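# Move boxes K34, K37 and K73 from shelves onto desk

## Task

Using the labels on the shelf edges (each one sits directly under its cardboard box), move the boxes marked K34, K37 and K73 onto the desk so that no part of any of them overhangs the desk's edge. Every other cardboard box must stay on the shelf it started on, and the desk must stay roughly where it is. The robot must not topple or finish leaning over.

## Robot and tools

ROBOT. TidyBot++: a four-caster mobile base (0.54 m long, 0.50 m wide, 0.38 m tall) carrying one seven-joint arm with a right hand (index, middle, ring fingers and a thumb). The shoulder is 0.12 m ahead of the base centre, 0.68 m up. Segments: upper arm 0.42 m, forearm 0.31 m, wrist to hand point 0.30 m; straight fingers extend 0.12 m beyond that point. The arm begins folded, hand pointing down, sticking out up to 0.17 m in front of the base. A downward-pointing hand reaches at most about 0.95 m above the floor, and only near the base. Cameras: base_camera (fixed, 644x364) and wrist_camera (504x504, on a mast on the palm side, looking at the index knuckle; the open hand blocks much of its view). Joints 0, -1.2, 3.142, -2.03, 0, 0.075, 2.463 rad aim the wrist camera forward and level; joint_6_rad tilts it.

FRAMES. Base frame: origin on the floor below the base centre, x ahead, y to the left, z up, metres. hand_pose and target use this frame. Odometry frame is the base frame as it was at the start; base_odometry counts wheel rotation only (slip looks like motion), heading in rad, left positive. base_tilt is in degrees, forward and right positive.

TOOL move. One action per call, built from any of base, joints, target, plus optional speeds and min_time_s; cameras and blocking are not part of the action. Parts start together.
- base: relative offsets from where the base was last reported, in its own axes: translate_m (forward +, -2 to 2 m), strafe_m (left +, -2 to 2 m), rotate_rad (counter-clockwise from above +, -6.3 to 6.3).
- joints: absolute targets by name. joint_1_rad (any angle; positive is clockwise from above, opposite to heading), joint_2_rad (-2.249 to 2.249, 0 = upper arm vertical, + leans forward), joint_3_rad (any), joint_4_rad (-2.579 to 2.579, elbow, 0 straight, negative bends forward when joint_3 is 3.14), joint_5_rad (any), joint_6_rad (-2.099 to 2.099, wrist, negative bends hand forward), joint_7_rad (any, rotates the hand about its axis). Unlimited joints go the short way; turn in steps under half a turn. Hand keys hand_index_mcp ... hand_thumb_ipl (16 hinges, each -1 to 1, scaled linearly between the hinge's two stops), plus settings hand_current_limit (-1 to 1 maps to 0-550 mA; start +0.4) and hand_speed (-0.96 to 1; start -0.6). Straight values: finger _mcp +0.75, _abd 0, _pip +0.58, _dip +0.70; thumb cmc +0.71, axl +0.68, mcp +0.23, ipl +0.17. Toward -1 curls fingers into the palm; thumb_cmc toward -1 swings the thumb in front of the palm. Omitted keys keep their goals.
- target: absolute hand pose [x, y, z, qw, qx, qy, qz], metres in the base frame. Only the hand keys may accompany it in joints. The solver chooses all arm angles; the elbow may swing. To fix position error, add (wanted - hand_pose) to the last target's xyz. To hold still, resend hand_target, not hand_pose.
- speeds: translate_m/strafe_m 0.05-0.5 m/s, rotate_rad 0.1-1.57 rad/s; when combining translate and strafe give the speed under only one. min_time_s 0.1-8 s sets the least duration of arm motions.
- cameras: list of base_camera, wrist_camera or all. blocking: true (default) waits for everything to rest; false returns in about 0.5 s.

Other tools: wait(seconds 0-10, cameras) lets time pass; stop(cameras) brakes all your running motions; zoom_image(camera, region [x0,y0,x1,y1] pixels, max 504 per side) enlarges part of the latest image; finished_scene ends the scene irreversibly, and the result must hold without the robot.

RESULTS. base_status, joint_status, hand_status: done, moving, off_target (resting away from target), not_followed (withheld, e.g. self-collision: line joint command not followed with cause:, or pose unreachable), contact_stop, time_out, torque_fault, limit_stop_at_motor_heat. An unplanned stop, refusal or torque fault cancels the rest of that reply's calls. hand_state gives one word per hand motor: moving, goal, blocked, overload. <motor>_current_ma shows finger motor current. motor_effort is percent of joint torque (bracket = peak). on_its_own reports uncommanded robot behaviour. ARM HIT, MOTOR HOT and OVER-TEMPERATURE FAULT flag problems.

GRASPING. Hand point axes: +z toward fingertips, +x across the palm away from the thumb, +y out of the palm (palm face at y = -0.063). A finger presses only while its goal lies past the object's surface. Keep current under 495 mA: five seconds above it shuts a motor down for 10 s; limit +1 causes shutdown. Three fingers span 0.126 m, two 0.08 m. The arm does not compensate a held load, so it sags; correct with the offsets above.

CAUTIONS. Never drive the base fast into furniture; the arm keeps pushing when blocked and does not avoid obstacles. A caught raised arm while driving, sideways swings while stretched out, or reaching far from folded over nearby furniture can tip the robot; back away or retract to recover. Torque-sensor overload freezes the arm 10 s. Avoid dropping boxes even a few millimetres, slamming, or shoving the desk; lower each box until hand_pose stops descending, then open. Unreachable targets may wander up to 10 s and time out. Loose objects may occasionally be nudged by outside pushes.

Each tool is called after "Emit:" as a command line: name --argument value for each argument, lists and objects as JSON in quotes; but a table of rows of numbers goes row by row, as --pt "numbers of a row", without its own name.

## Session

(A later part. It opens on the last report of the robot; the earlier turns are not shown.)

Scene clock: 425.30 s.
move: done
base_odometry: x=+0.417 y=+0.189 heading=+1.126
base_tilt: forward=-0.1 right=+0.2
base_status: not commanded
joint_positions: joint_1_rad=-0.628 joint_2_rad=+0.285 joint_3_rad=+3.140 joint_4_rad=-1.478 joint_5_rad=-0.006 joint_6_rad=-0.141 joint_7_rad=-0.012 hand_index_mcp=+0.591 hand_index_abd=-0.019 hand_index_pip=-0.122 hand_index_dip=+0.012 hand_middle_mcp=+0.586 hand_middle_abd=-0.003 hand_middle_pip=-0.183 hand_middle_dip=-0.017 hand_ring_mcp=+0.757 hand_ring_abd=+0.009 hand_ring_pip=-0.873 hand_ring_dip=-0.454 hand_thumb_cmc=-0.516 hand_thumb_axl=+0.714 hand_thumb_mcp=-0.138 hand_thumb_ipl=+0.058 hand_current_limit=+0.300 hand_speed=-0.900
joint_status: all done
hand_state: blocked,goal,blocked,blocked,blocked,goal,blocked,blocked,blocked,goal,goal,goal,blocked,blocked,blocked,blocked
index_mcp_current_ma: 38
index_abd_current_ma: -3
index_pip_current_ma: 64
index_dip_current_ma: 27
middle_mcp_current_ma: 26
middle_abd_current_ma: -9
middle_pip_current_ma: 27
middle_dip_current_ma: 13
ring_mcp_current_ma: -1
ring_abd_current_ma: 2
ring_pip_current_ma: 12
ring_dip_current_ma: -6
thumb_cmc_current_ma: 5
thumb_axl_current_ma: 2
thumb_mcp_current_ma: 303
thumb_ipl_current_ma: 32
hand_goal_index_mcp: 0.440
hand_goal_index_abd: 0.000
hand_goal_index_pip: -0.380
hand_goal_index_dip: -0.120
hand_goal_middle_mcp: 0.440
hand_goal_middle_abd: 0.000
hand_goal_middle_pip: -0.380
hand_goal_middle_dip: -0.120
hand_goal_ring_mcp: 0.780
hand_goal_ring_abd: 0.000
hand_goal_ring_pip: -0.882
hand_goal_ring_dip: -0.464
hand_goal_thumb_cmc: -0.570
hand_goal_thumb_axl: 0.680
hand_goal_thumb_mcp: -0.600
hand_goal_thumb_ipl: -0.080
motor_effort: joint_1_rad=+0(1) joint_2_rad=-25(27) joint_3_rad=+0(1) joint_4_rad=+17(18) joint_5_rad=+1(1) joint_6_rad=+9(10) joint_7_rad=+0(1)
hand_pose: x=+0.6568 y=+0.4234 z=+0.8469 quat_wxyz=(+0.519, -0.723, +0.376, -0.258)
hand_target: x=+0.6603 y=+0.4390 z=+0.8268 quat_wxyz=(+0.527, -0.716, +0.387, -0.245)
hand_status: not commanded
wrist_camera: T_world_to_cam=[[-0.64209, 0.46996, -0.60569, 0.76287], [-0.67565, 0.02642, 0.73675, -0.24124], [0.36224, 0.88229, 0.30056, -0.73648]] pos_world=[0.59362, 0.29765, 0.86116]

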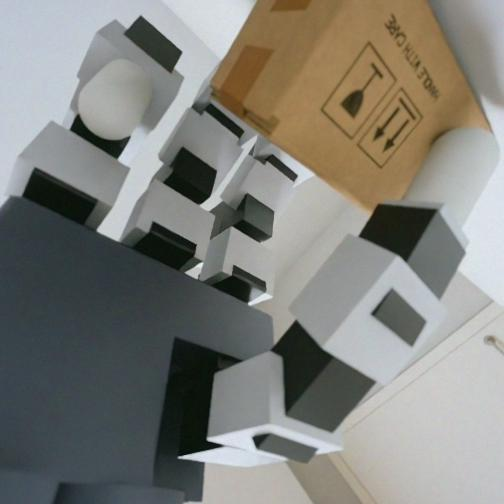

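Emit:
move --joints '{"joint_2_rad": 0.327, "joint_4_rad": -1.506, "joint_6_rad": -0.068}' --min_time_s 1

Emit:
move --joints '{"joint_2_rad": 0.337, "joint_4_rad": -1.506, "joint_6_rad": -0.08}' --min_time_s 1 --cameras '["wrist_camera"]'

Scene clock: 426.83 s.
move: done
base_odometry: x=+0.417 y=+0.189 heading=+1.126
base_tilt: forward=-0.1 right=+0.2
base_status: not commanded
joint_positions: joint_1_rad=-0.628 joint_2_rad=+0.286 joint_3_rad=+3.140 joint_4_rad=-1.486 joint_5_rad=-0.006 joint_6_rad=-0.125 joint_7_rad=-0.012 hand_index_mcp=+0.591 hand_index_abd=-0.019 hand_index_pip=-0.122 hand_index_dip=+0.012 hand_middle_mcp=+0.586 hand_middle_abd=-0.003 hand_middle_pip=-0.182 hand_middle_dip=-0.017 hand_ring_mcp=+0.757 hand_ring_abd=+0.009 hand_ring_pip=-0.873 hand_ring_dip=-0.454 hand_thumb_cmc=-0.516 hand_thumb_axl=+0.714 hand_thumb_mcp=-0.139 hand_thumb_ipl=+0.058 hand_current_limit=+0.300 hand_speed=-0.900
joint_status: all done
hand_state: blocked,goal,blocked,blocked,blocked,goal,blocked,blocked,blocked,goal,goal,goal,blocked,blocked,blocked,blocked
index_mcp_current_ma: 34
index_abd_current_ma: -8
index_pip_current_ma: 68
index_dip_current_ma: 29
middle_mcp_current_ma: 23
middle_abd_current_ma: 1
middle_pip_current_ma: 38
middle_dip_current_ma: 19
ring_mcp_current_ma: -3
ring_abd_current_ma: -9
ring_pip_current_ma: 1
ring_dip_current_ma: -4
thumb_cmc_current_ma: -3
thumb_axl_current_ma: -1
thumb_mcp_current_ma: 295
thumb_ipl_current_ma: 44
hand_goal_index_mcp: 0.440
hand_goal_index_abd: 0.000
hand_goal_index_pip: -0.380
hand_goal_index_dip: -0.120
hand_goal_middle_mcp: 0.440
hand_goal_middle_abd: 0.000
hand_goal_middle_pip: -0.380
hand_goal_middle_dip: -0.120
hand_goal_ring_mcp: 0.780
hand_goal_ring_abd: 0.000
hand_goal_ring_pip: -0.882
hand_goal_ring_dip: -0.464
hand_goal_thumb_cmc: -0.570
hand_goal_thumb_axl: 0.680
hand_goal_thumb_mcp: -0.600
hand_goal_thumb_ipl: -0.080
motor_effort: joint_1_rad=+0(0) joint_2_rad=-24(26) joint_3_rad=+0(0) joint_4_rad=+16(18) joint_5_rad=+1(1) joint_6_rad=+10(10) joint_7_rad=+0(1)
hand_pose: x=+0.6577 y=+0.4240 z=+0.8460 quat_wxyz=(+0.522, -0.721, +0.375, -0.259)
hand_target: x=+0.6607 y=+0.4393 z=+0.8220 quat_wxyz=(+0.527, -0.716, +0.387, -0.245)
hand_status: not commanded
pictures: none

Scene clock: 428.13 s.
move: done
base_odometry: x=+0.417 y=+0.189 heading=+1.126
base_tilt: forward=-0.1 right=+0.2
base_status: not commanded
joint_positions: joint_1_rad=-0.628 joint_2_rad=+0.286 joint_3_rad=+3.140 joint_4_rad=-1.486 joint_5_rad=-0.006 joint_6_rad=-0.125 joint_7_rad=-0.012 hand_index_mcp=+0.591 hand_index_abd=-0.019 hand_index_pip=-0.122 hand_index_dip=+0.012 hand_middle_mcp=+0.586 hand_middle_abd=-0.003 hand_middle_pip=-0.182 hand_middle_dip=-0.017 hand_ring_mcp=+0.757 hand_ring_abd=+0.009 hand_ring_pip=-0.873 hand_ring_dip=-0.454 hand_thumb_cmc=-0.516 hand_thumb_axl=+0.714 hand_thumb_mcp=-0.139 hand_thumb_ipl=+0.058 hand_current_limit=+0.300 hand_speed=-0.900
joint_status: all done
hand_state: blocked,goal,blocked,blocked,blocked,goal,blocked,blocked,blocked,goal,goal,goal,blocked,blocked,blocked,blocked
index_mcp_current_ma: 40
index_abd_current_ma: -3
index_pip_current_ma: 70
index_dip_current_ma: 13
middle_mcp_current_ma: 27
middle_abd_current_ma: 5
middle_pip_current_ma: 29
middle_dip_current_ma: 11
ring_mcp_current_ma: 3
ring_abd_current_ma: -3
ring_pip_current_ma: 9
ring_dip_current_ma: -6
thumb_cmc_current_ma: 0
thumb_axl_current_ma: 8
thumb_mcp_current_ma: 284
thumb_ipl_current_ma: 23
hand_goal_index_mcp: 0.440
hand_goal_index_abd: 0.000
hand_goal_index_pip: -0.380
hand_goal_index_dip: -0.120
hand_goal_middle_mcp: 0.440
hand_goal_middle_abd: 0.000
hand_goal_middle_pip: -0.380
hand_goal_middle_dip: -0.120
hand_goal_ring_mcp: 0.780
hand_goal_ring_abd: 0.000
hand_goal_ring_pip: -0.882
hand_goal_ring_dip: -0.464
hand_goal_thumb_cmc: -0.570
hand_goal_thumb_axl: 0.680
hand_goal_thumb_mcp: -0.600
hand_goal_thumb_ipl: -0.080
motor_effort: joint_1_rad=+0(1) joint_2_rad=-22(26) joint_3_rad=+0(1) joint_4_rad=+15(17) joint_5_rad=+0(1) joint_6_rad=+7(9) joint_7_rad=+0(1)
hand_pose: x=+0.6578 y=+0.4240 z=+0.8456 quat_wxyz=(+0.522, -0.721, +0.375, -0.259)
hand_target: x=+0.6601 y=+0.4388 z=+0.8120 quat_wxyz=(+0.519, -0.721, +0.390, -0.242)
hand_status: not commanded
wrist_camera: T_world_to_cam=[[-0.63877, 0.4725, -0.60722, 0.76036], [-0.67957, 0.02358, 0.73323, -0.23296], [0.36077, 0.88101, 0.30604, -0.7402]] pos_world=[0.59442, 0.29835, 0.85905]

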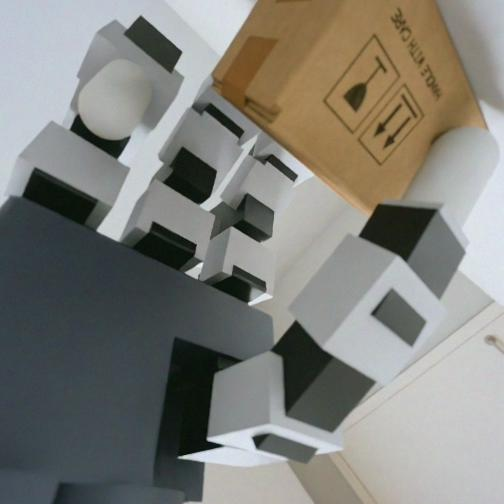

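Emit:
move --joints '{"joint_2_rad": 0.347, "joint_4_rad": -1.506, "joint_6_rad": -0.09}' --min_time_s 1 --cameras '["wrist_camera"]'

Emit:
move --joints '{"hand_index_mcp": 0.56, "hand_middle_mcp": 0.56, "hand_index_pip": -0.2, "hand_middle_pip": -0.24, "hand_index_dip": 0.0, "hand_middle_dip": -0.03, "hand_thumb_mcp": -0.3, "hand_thumb_ipl": 0.03}' --cameras '["wrist_camera"]'

Scene clock: 429.73 s.
move: done
base_odometry: x=+0.417 y=+0.189 heading=+1.126
base_tilt: forward=-0.1 right=+0.2
base_status: not commanded
joint_positions: joint_1_rad=-0.628 joint_2_rad=+0.291 joint_3_rad=+3.140 joint_4_rad=-1.486 joint_5_rad=-0.006 joint_6_rad=-0.125 joint_7_rad=-0.012 hand_index_mcp=+0.594 hand_index_abd=-0.019 hand_index_pip=-0.122 hand_index_dip=+0.008 hand_middle_mcp=+0.587 hand_middle_abd=-0.003 hand_middle_pip=-0.182 hand_middle_dip=-0.019 hand_ring_mcp=+0.757 hand_ring_abd=+0.009 hand_ring_pip=-0.873 hand_ring_dip=-0.454 hand_thumb_cmc=-0.516 hand_thumb_axl=+0.714 hand_thumb_mcp=-0.139 hand_thumb_ipl=+0.058 hand_current_limit=+0.300 hand_speed=-0.900
joint_status: all done
hand_state: blocked,goal,blocked,blocked,blocked,goal,blocked,blocked,blocked,goal,goal,goal,blocked,blocked,blocked,blocked
index_mcp_current_ma: 37
index_abd_current_ma: -12
index_pip_current_ma: 71
index_dip_current_ma: 26
middle_mcp_current_ma: 24
middle_abd_current_ma: 7
middle_pip_current_ma: 30
middle_dip_current_ma: 14
ring_mcp_current_ma: -10
ring_abd_current_ma: 2
ring_pip_current_ma: 6
ring_dip_current_ma: -15
thumb_cmc_current_ma: -6
thumb_axl_current_ma: 1
thumb_mcp_current_ma: 294
thumb_ipl_current_ma: 42
hand_goal_index_mcp: 0.440
hand_goal_index_abd: 0.000
hand_goal_index_pip: -0.380
hand_goal_index_dip: -0.120
hand_goal_middle_mcp: 0.440
hand_goal_middle_abd: 0.000
hand_goal_middle_pip: -0.380
hand_goal_middle_dip: -0.120
hand_goal_ring_mcp: 0.780
hand_goal_ring_abd: 0.000
hand_goal_ring_pip: -0.882
hand_goal_ring_dip: -0.464
hand_goal_thumb_cmc: -0.570
hand_goal_thumb_axl: 0.680
hand_goal_thumb_mcp: -0.600
hand_goal_thumb_ipl: -0.080
motor_effort: joint_1_rad=-1(1) joint_2_rad=-22(24) joint_3_rad=-1(1) joint_4_rad=+14(15) joint_5_rad=+1(1) joint_6_rad=+6(9) joint_7_rad=+0(1)
hand_pose: x=+0.6584 y=+0.4245 z=+0.8428 quat_wxyz=(+0.520, -0.722, +0.375, -0.259)
hand_target: x=+0.6596 y=+0.4385 z=+0.8025 quat_wxyz=(+0.511, -0.726, +0.393, -0.238)
hand_status: not commanded
wrist_camera: T_world_to_cam=[[-0.64068, 0.47112, -0.60629, 0.75986], [-0.67725, 0.0253, 0.73532, -0.23443], [0.36176, 0.88171, 0.30285, -0.73823]] pos_world=[0.59512, 0.29885, 0.85665]

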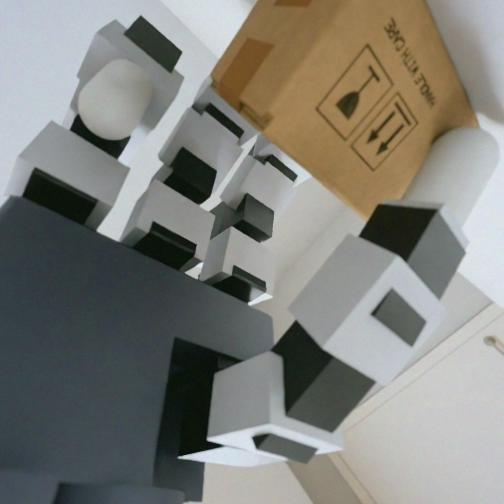

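Scene clock: 431.13 s.
move: off_target
base_odometry: x=+0.417 y=+0.189 heading=+1.126
base_tilt: forward=-0.1 right=+0.2
base_status: not commanded
joint_positions: joint_1_rad=-0.628 joint_2_rad=+0.296 joint_3_rad=+3.140 joint_4_rad=-1.486 joint_5_rad=-0.006 joint_6_rad=-0.125 joint_7_rad=-0.013 hand_index_mcp=+0.603 hand_index_abd=-0.019 hand_index_pip=-0.124 hand_index_dip=+0.009 hand_middle_mcp=+0.589 hand_middle_abd=-0.003 hand_middle_pip=-0.184 hand_middle_dip=-0.020 hand_ring_mcp=+0.757 hand_ring_abd=+0.009 hand_ring_pip=-0.873 hand_ring_dip=-0.454 hand_thumb_cmc=-0.515 hand_thumb_axl=+0.715 hand_thumb_mcp=-0.153 hand_thumb_ipl=+0.080 hand_current_limit=+0.300 hand_speed=-0.900
joint_status: hand_index_mcp off_target (ended at +0.603, target +0.560); hand_index_pip off_target (ended at -0.124, target -0.200); hand_middle_mcp off_target (ended at +0.589, target +0.560); hand_middle_pip off_target (ended at -0.184, target -0.240); hand_thumb_mcp off_target (ended at -0.153, target -0.300); hand_thumb_ipl off_target (ended at +0.080, target +0.030); the others done
hand_state: blocked,goal,blocked,goal,blocked,goal,blocked,goal,blocked,goal,goal,goal,blocked,blocked,blocked,blocked
index_mcp_current_ma: 5
index_abd_current_ma: -13
index_pip_current_ma: 20
index_dip_current_ma: 13
middle_mcp_current_ma: 9
middle_abd_current_ma: -6
middle_pip_current_ma: -9
middle_dip_current_ma: 7
ring_mcp_current_ma: 0
ring_abd_current_ma: -5
ring_pip_current_ma: 5
ring_dip_current_ma: 6
thumb_cmc_current_ma: 1
thumb_axl_current_ma: -6
thumb_mcp_current_ma: 43
thumb_ipl_current_ma: 10
hand_goal_index_mcp: 0.560
hand_goal_index_abd: 0.000
hand_goal_index_pip: -0.200
hand_goal_index_dip: 0.000
hand_goal_middle_mcp: 0.560
hand_goal_middle_abd: 0.000
hand_goal_middle_pip: -0.240
hand_goal_middle_dip: -0.030
hand_goal_ring_mcp: 0.780
hand_goal_ring_abd: 0.000
hand_goal_ring_pip: -0.882
hand_goal_ring_dip: -0.464
hand_goal_thumb_cmc: -0.570
hand_goal_thumb_axl: 0.680
hand_goal_thumb_mcp: -0.300
hand_goal_thumb_ipl: 0.030
motor_effort: joint_1_rad=+1(1) joint_2_rad=-23(24) joint_3_rad=+0(1) joint_4_rad=+15(15) joint_5_rad=+1(1) joint_6_rad=+8(8) joint_7_rad=+0(1)
hand_pose: x=+0.6591 y=+0.4251 z=+0.8389 quat_wxyz=(+0.518, -0.723, +0.377, -0.257)
hand_target: x=+0.6596 y=+0.4385 z=+0.8025 quat_wxyz=(+0.511, -0.726, +0.393, -0.238)
hand_status: not commanded
wrist_camera: T_world_to_cam=[[-0.64369, 0.46976, -0.60415, 0.75847], [-0.67338, 0.02743, 0.73879, -0.23752], [0.36362, 0.88237, 0.29867, -0.73579]] pos_world=[0.59583, 0.29945, 0.85346]

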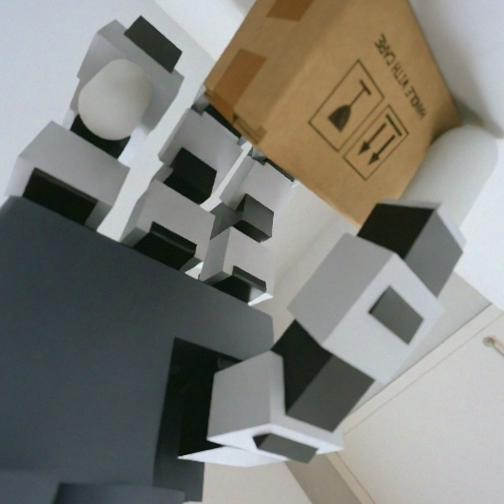

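Emit:
move --joints '{"joint_2_rad": 0.325, "joint_4_rad": -1.506, "joint_6_rad": -0.08, "hand_index_mcp": 0.61, "hand_middle_mcp": 0.61, "hand_index_pip": -0.12, "hand_middle_pip": -0.16, "hand_index_dip": 0.04, "hand_middle_dip": 0.01, "hand_thumb_mcp": -0.13, "hand_thumb_ipl": 0.06}' --cameras '["wrist_camera"]'

Emit:
move --joints '{"joint_2_rad": 0.32, "hand_index_mcp": 0.69, "hand_middle_mcp": 0.69, "hand_index_pip": -0.03, "hand_middle_pip": -0.07, "hand_index_dip": 0.12, "hand_middle_dip": 0.09, "hand_thumb_mcp": -0.05, "hand_thumb_ipl": 0.03}' --cameras '["wrist_camera"]'

Scene clock: 432.57 s.
move: off_target
base_odometry: x=+0.417 y=+0.189 heading=+1.126
base_tilt: forward=-0.1 right=+0.2
base_status: not commanded
joint_positions: joint_1_rad=-0.628 joint_2_rad=+0.297 joint_3_rad=+3.140 joint_4_rad=-1.488 joint_5_rad=-0.006 joint_6_rad=-0.124 joint_7_rad=-0.013 hand_index_mcp=+0.600 hand_index_abd=-0.019 hand_index_pip=-0.119 hand_index_dip=+0.034 hand_middle_mcp=+0.586 hand_middle_abd=-0.003 hand_middle_pip=-0.178 hand_middle_dip=+0.002 hand_ring_mcp=+0.757 hand_ring_abd=+0.009 hand_ring_pip=-0.873 hand_ring_dip=-0.454 hand_thumb_cmc=-0.539 hand_thumb_axl=+0.704 hand_thumb_mcp=-0.142 hand_thumb_ipl=+0.066 hand_current_limit=+0.300 hand_speed=-0.900
joint_status: hand_middle_mcp off_target (ended at +0.586, target +0.610); the others done
hand_state: goal,goal,goal,goal,blocked,goal,goal,goal,blocked,goal,goal,goal,blocked,blocked,goal,goal
index_mcp_current_ma: 7
index_abd_current_ma: -1
index_pip_current_ma: 6
index_dip_current_ma: 5
middle_mcp_current_ma: 3
middle_abd_current_ma: -1
middle_pip_current_ma: -9
middle_dip_current_ma: -9
ring_mcp_current_ma: -5
ring_abd_current_ma: 16
ring_pip_current_ma: 4
ring_dip_current_ma: -9
thumb_cmc_current_ma: -2
thumb_axl_current_ma: -4
thumb_mcp_current_ma: 2
thumb_ipl_current_ma: 1
hand_goal_index_mcp: 0.610
hand_goal_index_abd: 0.000
hand_goal_index_pip: -0.120
hand_goal_index_dip: 0.040
hand_goal_middle_mcp: 0.610
hand_goal_middle_abd: 0.000
hand_goal_middle_pip: -0.160
hand_goal_middle_dip: 0.010
hand_goal_ring_mcp: 0.780
hand_goal_ring_abd: 0.000
hand_goal_ring_pip: -0.882
hand_goal_ring_dip: -0.464
hand_goal_thumb_cmc: -0.570
hand_goal_thumb_axl: 0.680
hand_goal_thumb_mcp: -0.130
hand_goal_thumb_ipl: 0.060
motor_effort: joint_1_rad=+0(1) joint_2_rad=-25(26) joint_3_rad=+0(1) joint_4_rad=+16(16) joint_5_rad=+1(1) joint_6_rad=+7(9) joint_7_rad=+0(1)
hand_pose: x=+0.6587 y=+0.4248 z=+0.8375 quat_wxyz=(+0.518, -0.724, +0.377, -0.257)
hand_target: x=+0.6588 y=+0.4379 z=+0.8204 quat_wxyz=(+0.523, -0.718, +0.388, -0.244)
hand_status: not commanded
wrist_camera: T_world_to_cam=[[-0.64481, 0.46895, -0.60357, 0.75813], [-0.67204, 0.02834, 0.73997, -0.23899], [0.36412, 0.88277, 0.29688, -0.73406]] pos_world=[0.59553, 0.29925, 0.85236]

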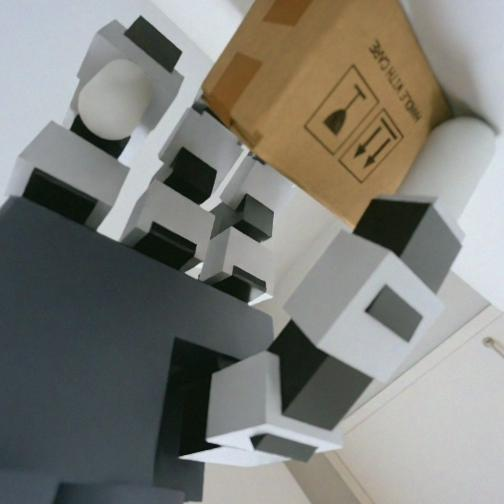

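Scene clock: 433.23 s.
move: off_target
base_odometry: x=+0.417 y=+0.189 heading=+1.126
base_tilt: forward=-0.1 right=+0.2
base_status: not commanded
joint_positions: joint_1_rad=-0.628 joint_2_rad=+0.297 joint_3_rad=+3.140 joint_4_rad=-1.488 joint_5_rad=-0.006 joint_6_rad=-0.124 joint_7_rad=-0.013 hand_index_mcp=+0.611 hand_index_abd=-0.019 hand_index_pip=-0.051 hand_index_dip=+0.107 hand_middle_mcp=+0.601 hand_middle_abd=-0.003 hand_middle_pip=-0.092 hand_middle_dip=+0.079 hand_ring_mcp=+0.757 hand_ring_abd=+0.009 hand_ring_pip=-0.873 hand_ring_dip=-0.454 hand_thumb_cmc=-0.541 hand_thumb_axl=+0.702 hand_thumb_mcp=-0.114 hand_thumb_ipl=+0.025 hand_current_limit=+0.300 hand_speed=-0.900
joint_status: hand_index_mcp off_target (ended at +0.611, target +0.690); hand_index_pip off_target (ended at -0.051, target -0.030); hand_middle_mcp off_target (ended at +0.601, target +0.690); hand_middle_pip off_target (ended at -0.092, target -0.070); hand_thumb_mcp off_target (ended at -0.114, target -0.050); the others done
hand_state: blocked,goal,blocked,goal,blocked,goal,blocked,goal,blocked,goal,goal,goal,blocked,blocked,blocked,goal
index_mcp_current_ma: 7
index_abd_current_ma: -9
index_pip_current_ma: 9
index_dip_current_ma: 3
middle_mcp_current_ma: -10
middle_abd_current_ma: 8
middle_pip_current_ma: -15
middle_dip_current_ma: -2
ring_mcp_current_ma: -2
ring_abd_current_ma: 8
ring_pip_current_ma: 4
ring_dip_current_ma: 0
thumb_cmc_current_ma: 9
thumb_axl_current_ma: 8
thumb_mcp_current_ma: -1
thumb_ipl_current_ma: 4
hand_goal_index_mcp: 0.690
hand_goal_index_abd: 0.000
hand_goal_index_pip: -0.030
hand_goal_index_dip: 0.120
hand_goal_middle_mcp: 0.690
hand_goal_middle_abd: 0.000
hand_goal_middle_pip: -0.070
hand_goal_middle_dip: 0.090
hand_goal_ring_mcp: 0.780
hand_goal_ring_abd: 0.000
hand_goal_ring_pip: -0.882
hand_goal_ring_dip: -0.464
hand_goal_thumb_cmc: -0.570
hand_goal_thumb_axl: 0.680
hand_goal_thumb_mcp: -0.050
hand_goal_thumb_ipl: 0.030
motor_effort: joint_1_rad=+0(1) joint_2_rad=-25(25) joint_3_rad=+0(0) joint_4_rad=+16(16) joint_5_rad=+1(1) joint_6_rad=+8(9) joint_7_rad=+0(1)
hand_pose: x=+0.6587 y=+0.4248 z=+0.8375 quat_wxyz=(+0.518, -0.724, +0.377, -0.257)
hand_target: x=+0.6582 y=+0.4374 z=+0.8238 quat_wxyz=(+0.525, -0.717, +0.388, -0.244)
hand_status: not commanded
wrist_camera: T_world_to_cam=[[-0.64481, 0.46895, -0.60357, 0.75813], [-0.67204, 0.02834, 0.73997, -0.23899], [0.36412, 0.88277, 0.29688, -0.73406]] pos_world=[0.59553, 0.29925, 0.85236]

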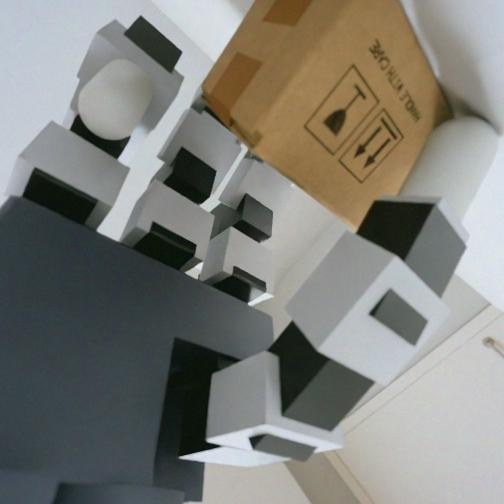

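Box is resting freely. Open fully while easing up.

Emit:
move --joints '{"joint_2_rad": 0.31, "joint_4_rad": -1.50, "joint_6_rad": -0.10, "hand_index_mcp": 0.86, "hand_middle_mcp": 0.86, "hand_index_pip": 0.08, "hand_middle_pip": 0.08, "hand_index_dip": 0.2, "hand_middle_dip": 0.2, "hand_thumb_mcp": 0.1, "hand_thumb_ipl": 0.005}' --min_time_s 1 --cameras '["wrist_camera"]'

Emit:
move --joints '{"joint_2_rad": 0.285, "joint_4_rad": -1.475, "joint_6_rad": -0.14}' --min_time_s 1 --cameras '["wrist_camera"]'

Scene clock: 434.83 s.
move: off_target
base_odometry: x=+0.417 y=+0.189 heading=+1.126
base_tilt: forward=-0.1 right=+0.2
base_status: not commanded
joint_positions: joint_1_rad=-0.628 joint_2_rad=+0.297 joint_3_rad=+3.140 joint_4_rad=-1.488 joint_5_rad=-0.006 joint_6_rad=-0.124 joint_7_rad=-0.013 hand_index_mcp=+0.773 hand_index_abd=-0.019 hand_index_pip=+0.053 hand_index_dip=+0.186 hand_middle_mcp=+0.760 hand_middle_abd=-0.003 hand_middle_pip=+0.050 hand_middle_dip=+0.188 hand_ring_mcp=+0.757 hand_ring_abd=+0.009 hand_ring_pip=-0.873 hand_ring_dip=-0.454 hand_thumb_cmc=-0.542 hand_thumb_axl=+0.700 hand_thumb_mcp=-0.072 hand_thumb_ipl=-0.027 hand_current_limit=+0.300 hand_speed=-0.900
joint_status: hand_index_mcp off_target (ended at +0.773, target +0.860); hand_index_pip off_target (ended at +0.053, target +0.080); hand_middle_mcp off_target (ended at +0.760, target +0.860); hand_middle_pip off_target (ended at +0.050, target +0.080); hand_thumb_mcp off_target (ended at -0.072, target +0.100); hand_thumb_ipl off_target (ended at -0.027, target +0.005); the others done
hand_state: blocked,goal,blocked,goal,blocked,goal,blocked,goal,blocked,goal,goal,goal,blocked,blocked,blocked,blocked
index_mcp_current_ma: -1
index_abd_current_ma: -12
index_pip_current_ma: 4
index_dip_current_ma: 1
middle_mcp_current_ma: -8
middle_abd_current_ma: 4
middle_pip_current_ma: -7
middle_dip_current_ma: 1
ring_mcp_current_ma: 1
ring_abd_current_ma: 10
ring_pip_current_ma: 5
ring_dip_current_ma: 1
thumb_cmc_current_ma: 8
thumb_axl_current_ma: 11
thumb_mcp_current_ma: -54
thumb_ipl_current_ma: 4
hand_goal_index_mcp: 0.860
hand_goal_index_abd: 0.000
hand_goal_index_pip: 0.080
hand_goal_index_dip: 0.200
hand_goal_middle_mcp: 0.860
hand_goal_middle_abd: 0.000
hand_goal_middle_pip: 0.080
hand_goal_middle_dip: 0.200
hand_goal_ring_mcp: 0.780
hand_goal_ring_abd: 0.000
hand_goal_ring_pip: -0.882
hand_goal_ring_dip: -0.464
hand_goal_thumb_cmc: -0.570
hand_goal_thumb_axl: 0.680
hand_goal_thumb_mcp: 0.100
hand_goal_thumb_ipl: 0.006
motor_effort: joint_1_rad=+0(1) joint_2_rad=-24(26) joint_3_rad=+0(1) joint_4_rad=+15(16) joint_5_rad=+0(1) joint_6_rad=+6(8) joint_7_rad=+0(1)
hand_pose: x=+0.6587 y=+0.4248 z=+0.8375 quat_wxyz=(+0.518, -0.724, +0.377, -0.257)
hand_target: x=+0.6554 y=+0.4354 z=+0.8290 quat_wxyz=(+0.524, -0.718, +0.388, -0.244)
hand_status: not commanded
wrist_camera: T_world_to_cam=[[-0.64481, 0.46895, -0.60357, 0.75813], [-0.67204, 0.02834, 0.73997, -0.23899], [0.36412, 0.88277, 0.29688, -0.73406]] pos_world=[0.59553, 0.29925, 0.85236]

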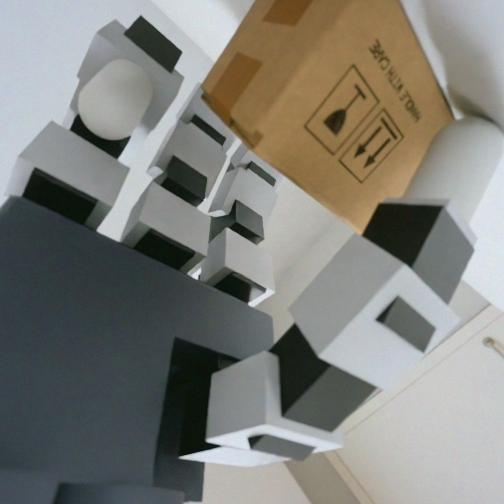

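Scene clock: 436.20 s.
move: done
base_odometry: x=+0.417 y=+0.189 heading=+1.126
base_tilt: forward=-0.1 right=+0.2
base_status: not commanded
joint_positions: joint_1_rad=-0.628 joint_2_rad=+0.293 joint_3_rad=+3.140 joint_4_rad=-1.488 joint_5_rad=-0.006 joint_6_rad=-0.124 joint_7_rad=-0.013 hand_index_mcp=+0.773 hand_index_abd=-0.019 hand_index_pip=+0.053 hand_index_dip=+0.186 hand_middle_mcp=+0.760 hand_middle_abd=-0.003 hand_middle_pip=+0.050 hand_middle_dip=+0.188 hand_ring_mcp=+0.757 hand_ring_abd=+0.009 hand_ring_pip=-0.873 hand_ring_dip=-0.454 hand_thumb_cmc=-0.545 hand_thumb_axl=+0.699 hand_thumb_mcp=-0.010 hand_thumb_ipl=-0.026 hand_current_limit=+0.300 hand_speed=-0.900
joint_status: all done
hand_state: blocked,goal,blocked,goal,blocked,goal,blocked,goal,blocked,goal,goal,goal,blocked,goal,blocked,blocked
index_mcp_current_ma: -2
index_abd_current_ma: -15
index_pip_current_ma: 0
index_dip_current_ma: 6
middle_mcp_current_ma: -14
middle_abd_current_ma: 12
middle_pip_current_ma: -10
middle_dip_current_ma: -2
ring_mcp_current_ma: 0
ring_abd_current_ma: 10
ring_pip_current_ma: 6
ring_dip_current_ma: 6
thumb_cmc_current_ma: -3
thumb_axl_current_ma: 0
thumb_mcp_current_ma: -33
thumb_ipl_current_ma: 2
hand_goal_index_mcp: 0.860
hand_goal_index_abd: 0.000
hand_goal_index_pip: 0.080
hand_goal_index_dip: 0.200
hand_goal_middle_mcp: 0.860
hand_goal_middle_abd: 0.000
hand_goal_middle_pip: 0.080
hand_goal_middle_dip: 0.200
hand_goal_ring_mcp: 0.780
hand_goal_ring_abd: 0.000
hand_goal_ring_pip: -0.882
hand_goal_ring_dip: -0.464
hand_goal_thumb_cmc: -0.570
hand_goal_thumb_axl: 0.680
hand_goal_thumb_mcp: 0.100
hand_goal_thumb_ipl: 0.006
on_its_own: hand_thumb_mcp moved +0.062 toward your old target +0.100
motor_effort: joint_1_rad=+0(1) joint_2_rad=-25(25) joint_3_rad=+0(1) joint_4_rad=+15(16) joint_5_rad=+0(1) joint_6_rad=+8(8) joint_7_rad=+0(1)
hand_pose: x=+0.6583 y=+0.4245 z=+0.8402 quat_wxyz=(+0.519, -0.723, +0.376, -0.258)
hand_target: x=+0.6515 y=+0.4324 z=+0.8500 quat_wxyz=(+0.527, -0.716, +0.387, -0.245)
hand_status: not commanded
wrist_camera: T_world_to_cam=[[-0.64284, 0.47038, -0.60456, 0.7585], [-0.6744, 0.0267, 0.73788, -0.23732], [0.36322, 0.88206, 0.30006, -0.73611]] pos_world=[0.59492, 0.29885, 0.85456]

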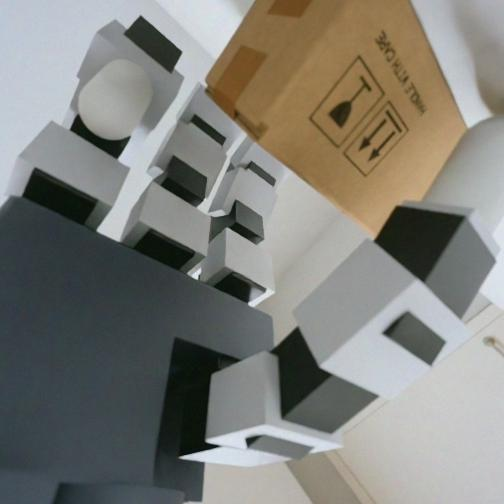

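Emit:
move --joints '{"joint_2_rad": 0.275, "joint_4_rad": -1.455, "joint_6_rad": -0.165}' --min_time_s 1 --cameras '["wrist_camera"]'

Emit:
move --joints '{"joint_2_rad": 0.255, "joint_4_rad": -1.42, "joint_6_rad": -0.22}' --min_time_s 1.5 --cameras '["wrist_camera"]'

Scene clock: 437.77 s.
move: done
base_odometry: x=+0.417 y=+0.189 heading=+1.126
base_tilt: forward=-0.1 right=+0.2
base_status: not commanded
joint_positions: joint_1_rad=-0.628 joint_2_rad=+0.289 joint_3_rad=+3.140 joint_4_rad=-1.484 joint_5_rad=-0.006 joint_6_rad=-0.124 joint_7_rad=-0.013 hand_index_mcp=+0.773 hand_index_abd=-0.019 hand_index_pip=+0.053 hand_index_dip=+0.186 hand_middle_mcp=+0.760 hand_middle_abd=-0.003 hand_middle_pip=+0.050 hand_middle_dip=+0.188 hand_ring_mcp=+0.757 hand_ring_abd=+0.009 hand_ring_pip=-0.873 hand_ring_dip=-0.454 hand_thumb_cmc=-0.563 hand_thumb_axl=+0.692 hand_thumb_mcp=+0.087 hand_thumb_ipl=-0.003 hand_current_limit=+0.300 hand_speed=-0.900
joint_status: all done
hand_state: blocked,goal,blocked,goal,blocked,goal,blocked,goal,blocked,goal,goal,goal,goal,goal,goal,goal
index_mcp_current_ma: 3
index_abd_current_ma: -4
index_pip_current_ma: 9
index_dip_current_ma: -2
middle_mcp_current_ma: -17
middle_abd_current_ma: 6
middle_pip_current_ma: -3
middle_dip_current_ma: -6
ring_mcp_current_ma: 9
ring_abd_current_ma: -2
ring_pip_current_ma: 13
ring_dip_current_ma: 2
thumb_cmc_current_ma: 11
thumb_axl_current_ma: 1
thumb_mcp_current_ma: -20
thumb_ipl_current_ma: 8
hand_goal_index_mcp: 0.860
hand_goal_index_abd: 0.000
hand_goal_index_pip: 0.080
hand_goal_index_dip: 0.200
hand_goal_middle_mcp: 0.860
hand_goal_middle_abd: 0.000
hand_goal_middle_pip: 0.080
hand_goal_middle_dip: 0.200
hand_goal_ring_mcp: 0.780
hand_goal_ring_abd: 0.000
hand_goal_ring_pip: -0.882
hand_goal_ring_dip: -0.464
hand_goal_thumb_cmc: -0.570
hand_goal_thumb_axl: 0.680
hand_goal_thumb_mcp: 0.100
hand_goal_thumb_ipl: 0.006
on_its_own: hand_thumb_mcp moved +0.097 to your old target +0.100; hand_thumb_ipl moved +0.024 to your old target +0.005
motor_effort: joint_1_rad=+0(1) joint_2_rad=-25(26) joint_3_rad=+0(0) joint_4_rad=+16(17) joint_5_rad=+1(1) joint_6_rad=+9(10) joint_7_rad=+1(1)
hand_pose: x=+0.6586 y=+0.4247 z=+0.8454 quat_wxyz=(+0.522, -0.721, +0.375, -0.259)
hand_target: x=+0.6503 y=+0.4315 z=+0.8618 quat_wxyz=(+0.529, -0.714, +0.386, -0.246)
hand_status: not commanded
wrist_camera: T_world_to_cam=[[-0.63887, 0.47328, -0.60651, 0.7595], [-0.67927, 0.02308, 0.73352, -0.23242], [0.36116, 0.88061, 0.30674, -0.7417]] pos_world=[0.59522, 0.29905, 0.85864]

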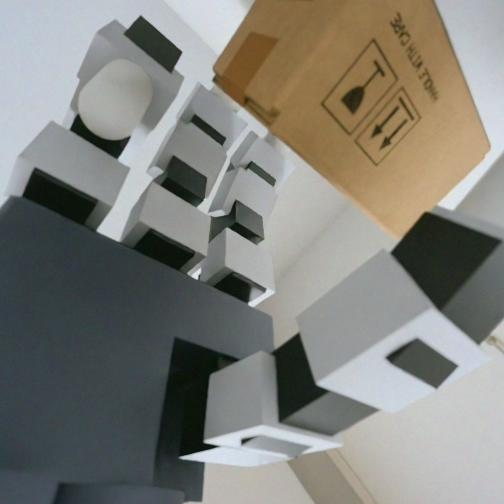

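Scene clock: 439.57 s.
move: done
base_odometry: x=+0.417 y=+0.189 heading=+1.126
base_tilt: forward=-0.1 right=+0.2
base_status: not commanded
joint_positions: joint_1_rad=-0.628 joint_2_rad=+0.268 joint_3_rad=+3.140 joint_4_rad=-1.449 joint_5_rad=-0.006 joint_6_rad=-0.158 joint_7_rad=-0.013 hand_index_mcp=+0.773 hand_index_abd=-0.019 hand_index_pip=+0.053 hand_index_dip=+0.186 hand_middle_mcp=+0.760 hand_middle_abd=-0.003 hand_middle_pip=+0.050 hand_middle_dip=+0.188 hand_ring_mcp=+0.757 hand_ring_abd=+0.009 hand_ring_pip=-0.873 hand_ring_dip=-0.454 hand_thumb_cmc=-0.563 hand_thumb_axl=+0.692 hand_thumb_mcp=+0.087 hand_thumb_ipl=-0.003 hand_current_limit=+0.300 hand_speed=-0.900
joint_status: all done
hand_state: blocked,goal,blocked,goal,blocked,goal,blocked,goal,blocked,goal,goal,goal,goal,goal,goal,goal
index_mcp_current_ma: -6
index_abd_current_ma: -6
index_pip_current_ma: 13
index_dip_current_ma: -11
middle_mcp_current_ma: -14
middle_abd_current_ma: 4
middle_pip_current_ma: -8
middle_dip_current_ma: -1
ring_mcp_current_ma: -11
ring_abd_current_ma: 5
ring_pip_current_ma: 9
ring_dip_current_ma: -9
thumb_cmc_current_ma: -17
thumb_axl_current_ma: -4
thumb_mcp_current_ma: -6
thumb_ipl_current_ma: 8
hand_goal_index_mcp: 0.860
hand_goal_index_abd: 0.000
hand_goal_index_pip: 0.080
hand_goal_index_dip: 0.200
hand_goal_middle_mcp: 0.860
hand_goal_middle_abd: 0.000
hand_goal_middle_pip: 0.080
hand_goal_middle_dip: 0.200
hand_goal_ring_mcp: 0.780
hand_goal_ring_abd: 0.000
hand_goal_ring_pip: -0.882
hand_goal_ring_dip: -0.464
hand_goal_thumb_cmc: -0.570
hand_goal_thumb_axl: 0.680
hand_goal_thumb_mcp: 0.100
hand_goal_thumb_ipl: 0.006
motor_effort: joint_1_rad=+0(1) joint_2_rad=-25(26) joint_3_rad=+0(0) joint_4_rad=+17(17) joint_5_rad=+1(1) joint_6_rad=+9(9) joint_7_rad=+0(1)
hand_pose: x=+0.6574 y=+0.4239 z=+0.8713 quat_wxyz=(+0.531, -0.715, +0.372, -0.263)
hand_target: x=+0.6456 y=+0.4280 z=+0.8811 quat_wxyz=(+0.529, -0.714, +0.386, -0.246)
hand_status: not commanded
wrist_camera: T_world_to_cam=[[-0.62748, 0.48152, -0.61189, 0.7686], [-0.69296, 0.01302, 0.72086, -0.22799], [0.35508, 0.87634, 0.3255, -0.75902]] pos_world=[0.5938, 0.29803, 0.8817]

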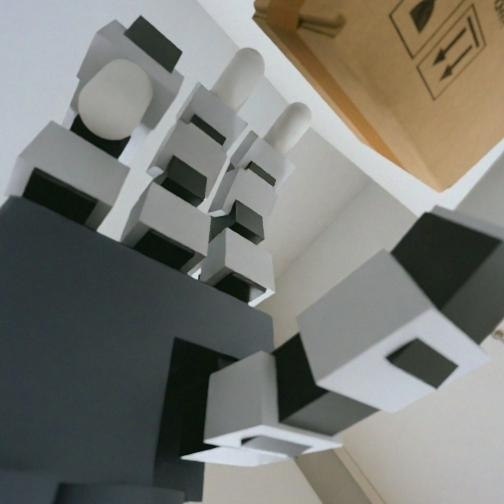

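Emit:
move --joints '{"joint_2_rad": 0.27, "joint_4_rad": -1.12, "joint_6_rad": -0.54}' --min_time_s 2 --cameras '["wrist_camera"]'

Emit:
move --base '{"translate_m": -0.7}' --speeds '{"translate_m": 0.35}'

Emit:
move --joints '{"joint_1_rad": 0.0, "joint_2_rad": -1.2, "joint_3_rad": 3.142, "joint_4_rad": -2.03, "joint_5_rad": 0, "joint_6_rad": -0.2, "joint_7_rad": 2.463, "hand_thumb_cmc": 0.9}' --cameras '["base_camera", "wrist_camera"]'

Scene clock: 442.50 s.
move: done
base_odometry: x=+0.417 y=+0.189 heading=+1.126
base_tilt: forward=-0.1 right=+0.2
base_status: not commanded
joint_positions: joint_1_rad=-0.628 joint_2_rad=+0.268 joint_3_rad=+3.140 joint_4_rad=-1.145 joint_5_rad=-0.006 joint_6_rad=-0.478 joint_7_rad=-0.013 hand_index_mcp=+0.773 hand_index_abd=-0.019 hand_index_pip=+0.053 hand_index_dip=+0.186 hand_middle_mcp=+0.760 hand_middle_abd=-0.003 hand_middle_pip=+0.050 hand_middle_dip=+0.188 hand_ring_mcp=+0.757 hand_ring_abd=+0.009 hand_ring_pip=-0.873 hand_ring_dip=-0.454 hand_thumb_cmc=-0.563 hand_thumb_axl=+0.692 hand_thumb_mcp=+0.087 hand_thumb_ipl=-0.003 hand_current_limit=+0.300 hand_speed=-0.900
joint_status: all done
hand_state: blocked,goal,blocked,goal,blocked,goal,blocked,goal,blocked,goal,goal,goal,goal,goal,goal,goal
index_mcp_current_ma: 3
index_abd_current_ma: -13
index_pip_current_ma: 11
index_dip_current_ma: 7
middle_mcp_current_ma: -25
middle_abd_current_ma: 10
middle_pip_current_ma: -3
middle_dip_current_ma: -6
ring_mcp_current_ma: 2
ring_abd_current_ma: 14
ring_pip_current_ma: 6
ring_dip_current_ma: -6
thumb_cmc_current_ma: 1
thumb_axl_current_ma: 5
thumb_mcp_current_ma: 6
thumb_ipl_current_ma: 16
hand_goal_index_mcp: 0.860
hand_goal_index_abd: 0.000
hand_goal_index_pip: 0.080
hand_goal_index_dip: 0.200
hand_goal_middle_mcp: 0.860
hand_goal_middle_abd: 0.000
hand_goal_middle_pip: 0.080
hand_goal_middle_dip: 0.200
hand_goal_ring_mcp: 0.780
hand_goal_ring_abd: 0.000
hand_goal_ring_pip: -0.882
hand_goal_ring_dip: -0.464
hand_goal_thumb_cmc: -0.570
hand_goal_thumb_axl: 0.680
hand_goal_thumb_mcp: 0.100
hand_goal_thumb_ipl: 0.006
motor_effort: joint_1_rad=+1(1) joint_2_rad=-25(26) joint_3_rad=+0(0) joint_4_rad=+16(18) joint_5_rad=+0(1) joint_6_rad=+9(10) joint_7_rad=+0(1)
hand_pose: x=+0.6543 y=+0.4222 z=+0.9619 quat_wxyz=(+0.525, -0.719, +0.374, -0.260)
hand_target: x=+0.6427 y=+0.4259 z=+0.9597 quat_wxyz=(+0.516, -0.723, +0.391, -0.240)
hand_status: not commanded
wrist_camera: T_world_to_cam=[[-0.63663, 0.47436, -0.60802, 0.82822], [-0.6831, 0.01902, 0.73008, -0.31326], [0.35788, 0.88013, 0.31193, -0.77632]] pos_world=[0.59112, 0.29634, 0.97443]

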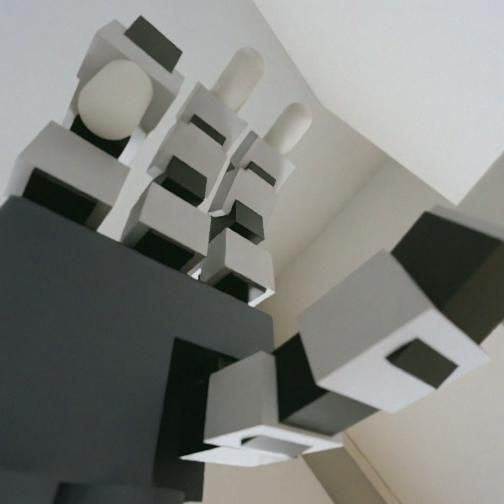

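Scene clock: 445.57 s.
move: done
base_odometry: x=+0.116 y=-0.443 heading=+1.126
base_tilt: forward=-0.1 right=+0.2
base_status: done
joint_positions: joint_1_rad=-0.629 joint_2_rad=+0.262 joint_3_rad=+3.140 joint_4_rad=-1.144 joint_5_rad=-0.006 joint_6_rad=-0.481 joint_7_rad=-0.013 hand_index_mcp=+0.775 hand_index_abd=-0.018 hand_index_pip=+0.053 hand_index_dip=+0.186 hand_middle_mcp=+0.762 hand_middle_abd=+0.000 hand_middle_pip=+0.050 hand_middle_dip=+0.188 hand_ring_mcp=+0.757 hand_ring_abd=+0.008 hand_ring_pip=-0.873 hand_ring_dip=-0.454 hand_thumb_cmc=-0.564 hand_thumb_axl=+0.690 hand_thumb_mcp=+0.089 hand_thumb_ipl=+0.002 hand_current_limit=+0.300 hand_speed=-0.900
joint_status: not commanded
hand_state: blocked,goal,blocked,goal,blocked,goal,blocked,goal,blocked,goal,goal,goal,goal,goal,goal,goal
index_mcp_current_ma: 7
index_abd_current_ma: 2
index_pip_current_ma: 4
index_dip_current_ma: -2
middle_mcp_current_ma: -19
middle_abd_current_ma: 8
middle_pip_current_ma: -7
middle_dip_current_ma: -13
ring_mcp_current_ma: 0
ring_abd_current_ma: 1
ring_pip_current_ma: 9
ring_dip_current_ma: -3
thumb_cmc_current_ma: 8
thumb_axl_current_ma: -4
thumb_mcp_current_ma: -4
thumb_ipl_current_ma: 0
hand_goal_index_mcp: 0.860
hand_goal_index_abd: 0.000
hand_goal_index_pip: 0.080
hand_goal_index_dip: 0.200
hand_goal_middle_mcp: 0.860
hand_goal_middle_abd: 0.000
hand_goal_middle_pip: 0.080
hand_goal_middle_dip: 0.200
hand_goal_ring_mcp: 0.780
hand_goal_ring_abd: 0.000
hand_goal_ring_pip: -0.882
hand_goal_ring_dip: -0.464
hand_goal_thumb_cmc: -0.570
hand_goal_thumb_axl: 0.680
hand_goal_thumb_mcp: 0.100
hand_goal_thumb_ipl: 0.006
motor_effort: joint_1_rad=+0(3) joint_2_rad=-25(28) joint_3_rad=+0(2) joint_4_rad=+16(17) joint_5_rad=+1(1) joint_6_rad=+8(10) joint_7_rad=+0(1)
hand_pose: x=+0.6519 y=+0.4216 z=+0.9656 quat_wxyz=(+0.526, -0.719, +0.373, -0.260)
hand_target: x=+0.6427 y=+0.4259 z=+0.9597 quat_wxyz=(+0.516, -0.723, +0.391, -0.240)
hand_status: not commanded
pictures: none

Scene clock: 450.23 s.
move: done
base_odometry: x=+0.116 y=-0.443 heading=+1.126
base_tilt: forward=-0.2 right=+0.2
base_status: not commanded
joint_positions: joint_1_rad=-0.025 joint_2_rad=-1.179 joint_3_rad=+3.140 joint_4_rad=-2.012 joint_5_rad=-0.006 joint_6_rad=-0.256 joint_7_rad=+2.414 hand_index_mcp=+0.877 hand_index_abd=+0.001 hand_index_pip=+0.072 hand_index_dip=+0.186 hand_middle_mcp=+0.880 hand_middle_abd=+0.003 hand_middle_pip=+0.073 hand_middle_dip=+0.188 hand_ring_mcp=+0.789 hand_ring_abd=+0.009 hand_ring_pip=-0.879 hand_ring_dip=-0.454 hand_thumb_cmc=+0.909 hand_thumb_axl=+0.690 hand_thumb_mcp=+0.101 hand_thumb_ipl=+0.002 hand_current_limit=+0.300 hand_speed=-0.900
joint_status: all done
hand_state: goal,goal,goal,goal,blocked,goal,goal,goal,goal,goal,goal,goal,goal,goal,goal,goal
index_mcp_current_ma: 14
index_abd_current_ma: -11
index_pip_current_ma: 2
index_dip_current_ma: -5
middle_mcp_current_ma: -14
middle_abd_current_ma: 0
middle_pip_current_ma: -8
middle_dip_current_ma: -9
ring_mcp_current_ma: -2
ring_abd_current_ma: 12
ring_pip_current_ma: 8
ring_dip_current_ma: 3
thumb_cmc_current_ma: 4
thumb_axl_current_ma: 1
thumb_mcp_current_ma: -7
thumb_ipl_current_ma: 10
hand_goal_index_mcp: 0.860
hand_goal_index_abd: 0.000
hand_goal_index_pip: 0.080
hand_goal_index_dip: 0.200
hand_goal_middle_mcp: 0.860
hand_goal_middle_abd: 0.000
hand_goal_middle_pip: 0.080
hand_goal_middle_dip: 0.200
hand_goal_ring_mcp: 0.780
hand_goal_ring_abd: 0.000
hand_goal_ring_pip: -0.882
hand_goal_ring_dip: -0.464
hand_goal_thumb_cmc: 0.900
hand_goal_thumb_axl: 0.680
hand_goal_thumb_mcp: 0.100
hand_goal_thumb_ipl: 0.006
on_its_own: hand_index_mcp moved +0.102 to your old target +0.860; hand_middle_pip moved +0.023 to your old target +0.080
motor_effort: joint_1_rad=+0(2) joint_2_rad=+15(27) joint_3_rad=+1(2) joint_4_rad=+13(18) joint_5_rad=+0(2) joint_6_rad=+7(10) joint_7_rad=+1(2)
hand_pose: x=+0.2096 y=-0.0689 z=+1.2364 quat_wxyz=(-0.338, -0.470, -0.218, -0.786)
hand_target: x=+0.1905 y=-0.0699 z=+1.2461 quat_wxyz=(-0.375, -0.444, -0.212, -0.785)
hand_status: not commanded
wrist_camera: T_world_to_cam=[[0.00254, -0.99986, -0.01652, -0.02188], [-0.34783, 0.0146, -0.93744, 1.18308], [0.93756, 0.00813, -0.34774, 0.3635]] pos_world=[0.07077, -0.04211, 1.23512]

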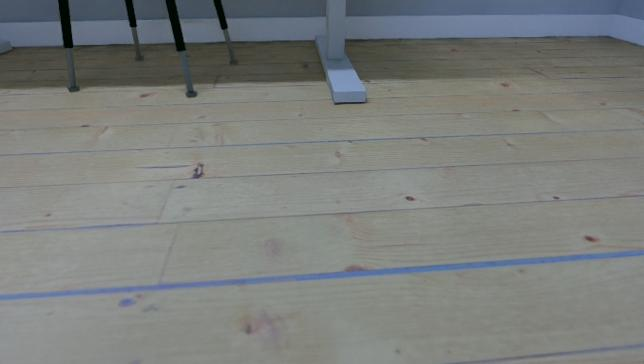

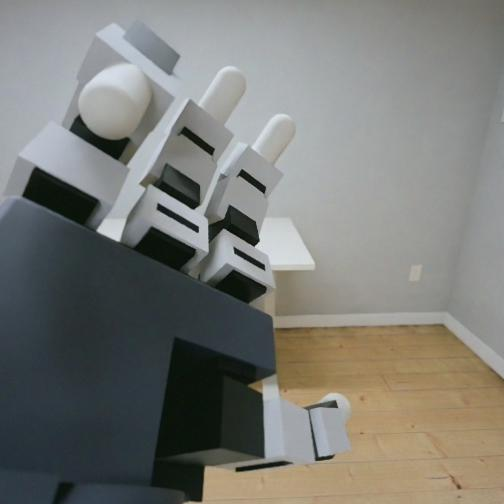

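Emit:
move --base '{"rotate_rad": 0.6}' --speeds '{"rotate_rad": 0.8}' --cameras '["wrist_camera"]'

Scene clock: 451.93 s.
move: done
base_odometry: x=+0.116 y=-0.443 heading=+1.725
base_tilt: forward=-0.1 right=+0.2
base_status: done
joint_positions: joint_1_rad=-0.022 joint_2_rad=-1.179 joint_3_rad=+3.140 joint_4_rad=-2.013 joint_5_rad=-0.006 joint_6_rad=-0.255 joint_7_rad=+2.414 hand_index_mcp=+0.879 hand_index_abd=+0.001 hand_index_pip=+0.072 hand_index_dip=+0.186 hand_middle_mcp=+0.882 hand_middle_abd=+0.003 hand_middle_pip=+0.073 hand_middle_dip=+0.188 hand_ring_mcp=+0.790 hand_ring_abd=+0.009 hand_ring_pip=-0.879 hand_ring_dip=-0.454 hand_thumb_cmc=+0.909 hand_thumb_axl=+0.690 hand_thumb_mcp=+0.102 hand_thumb_ipl=+0.002 hand_current_limit=+0.300 hand_speed=-0.900
joint_status: not commanded
hand_state: goal,goal,goal,goal,blocked,goal,goal,goal,goal,goal,goal,goal,goal,goal,goal,goal
index_mcp_current_ma: 9
index_abd_current_ma: -14
index_pip_current_ma: 9
index_dip_current_ma: 3
middle_mcp_current_ma: -7
middle_abd_current_ma: 1
middle_pip_current_ma: -7
middle_dip_current_ma: -8
ring_mcp_current_ma: -4
ring_abd_current_ma: -2
ring_pip_current_ma: 6
ring_dip_current_ma: 3
thumb_cmc_current_ma: 1
thumb_axl_current_ma: -11
thumb_mcp_current_ma: -4
thumb_ipl_current_ma: 4
hand_goal_index_mcp: 0.860
hand_goal_index_abd: 0.000
hand_goal_index_pip: 0.080
hand_goal_index_dip: 0.200
hand_goal_middle_mcp: 0.860
hand_goal_middle_abd: 0.000
hand_goal_middle_pip: 0.080
hand_goal_middle_dip: 0.200
hand_goal_ring_mcp: 0.780
hand_goal_ring_abd: 0.000
hand_goal_ring_pip: -0.882
hand_goal_ring_dip: -0.464
hand_goal_thumb_cmc: 0.900
hand_goal_thumb_axl: 0.680
hand_goal_thumb_mcp: 0.100
hand_goal_thumb_ipl: 0.006
motor_effort: joint_1_rad=+0(1) joint_2_rad=+15(16) joint_3_rad=+1(1) joint_4_rad=+13(13) joint_5_rad=+0(1) joint_6_rad=+7(9) joint_7_rad=+0(1)
hand_pose: x=+0.2097 y=-0.0692 z=+1.2361 quat_wxyz=(-0.339, -0.470, -0.217, -0.785)
hand_target: x=+0.1905 y=-0.0699 z=+1.2461 quat_wxyz=(-0.375, -0.444, -0.212, -0.785)
hand_status: not commanded
wrist_camera: T_world_to_cam=[[-0.00052, -0.99987, -0.01645, -0.02165], [-0.34767, 0.0156, -0.93749, 1.18292], [0.93761, 0.00523, -0.34764, 0.36304]] pos_world=[0.07087, -0.042, 1.23482]

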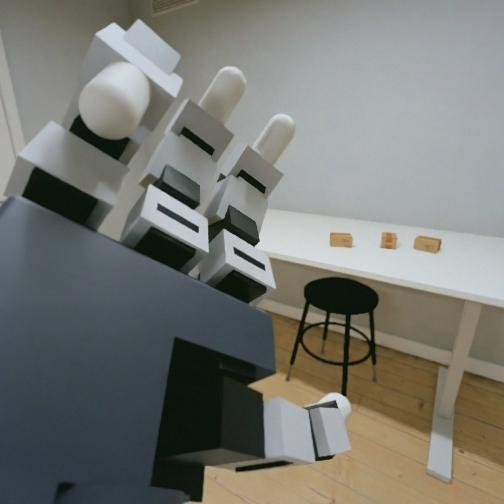

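Emit:
finished_scene

The scene is finished: the task was done.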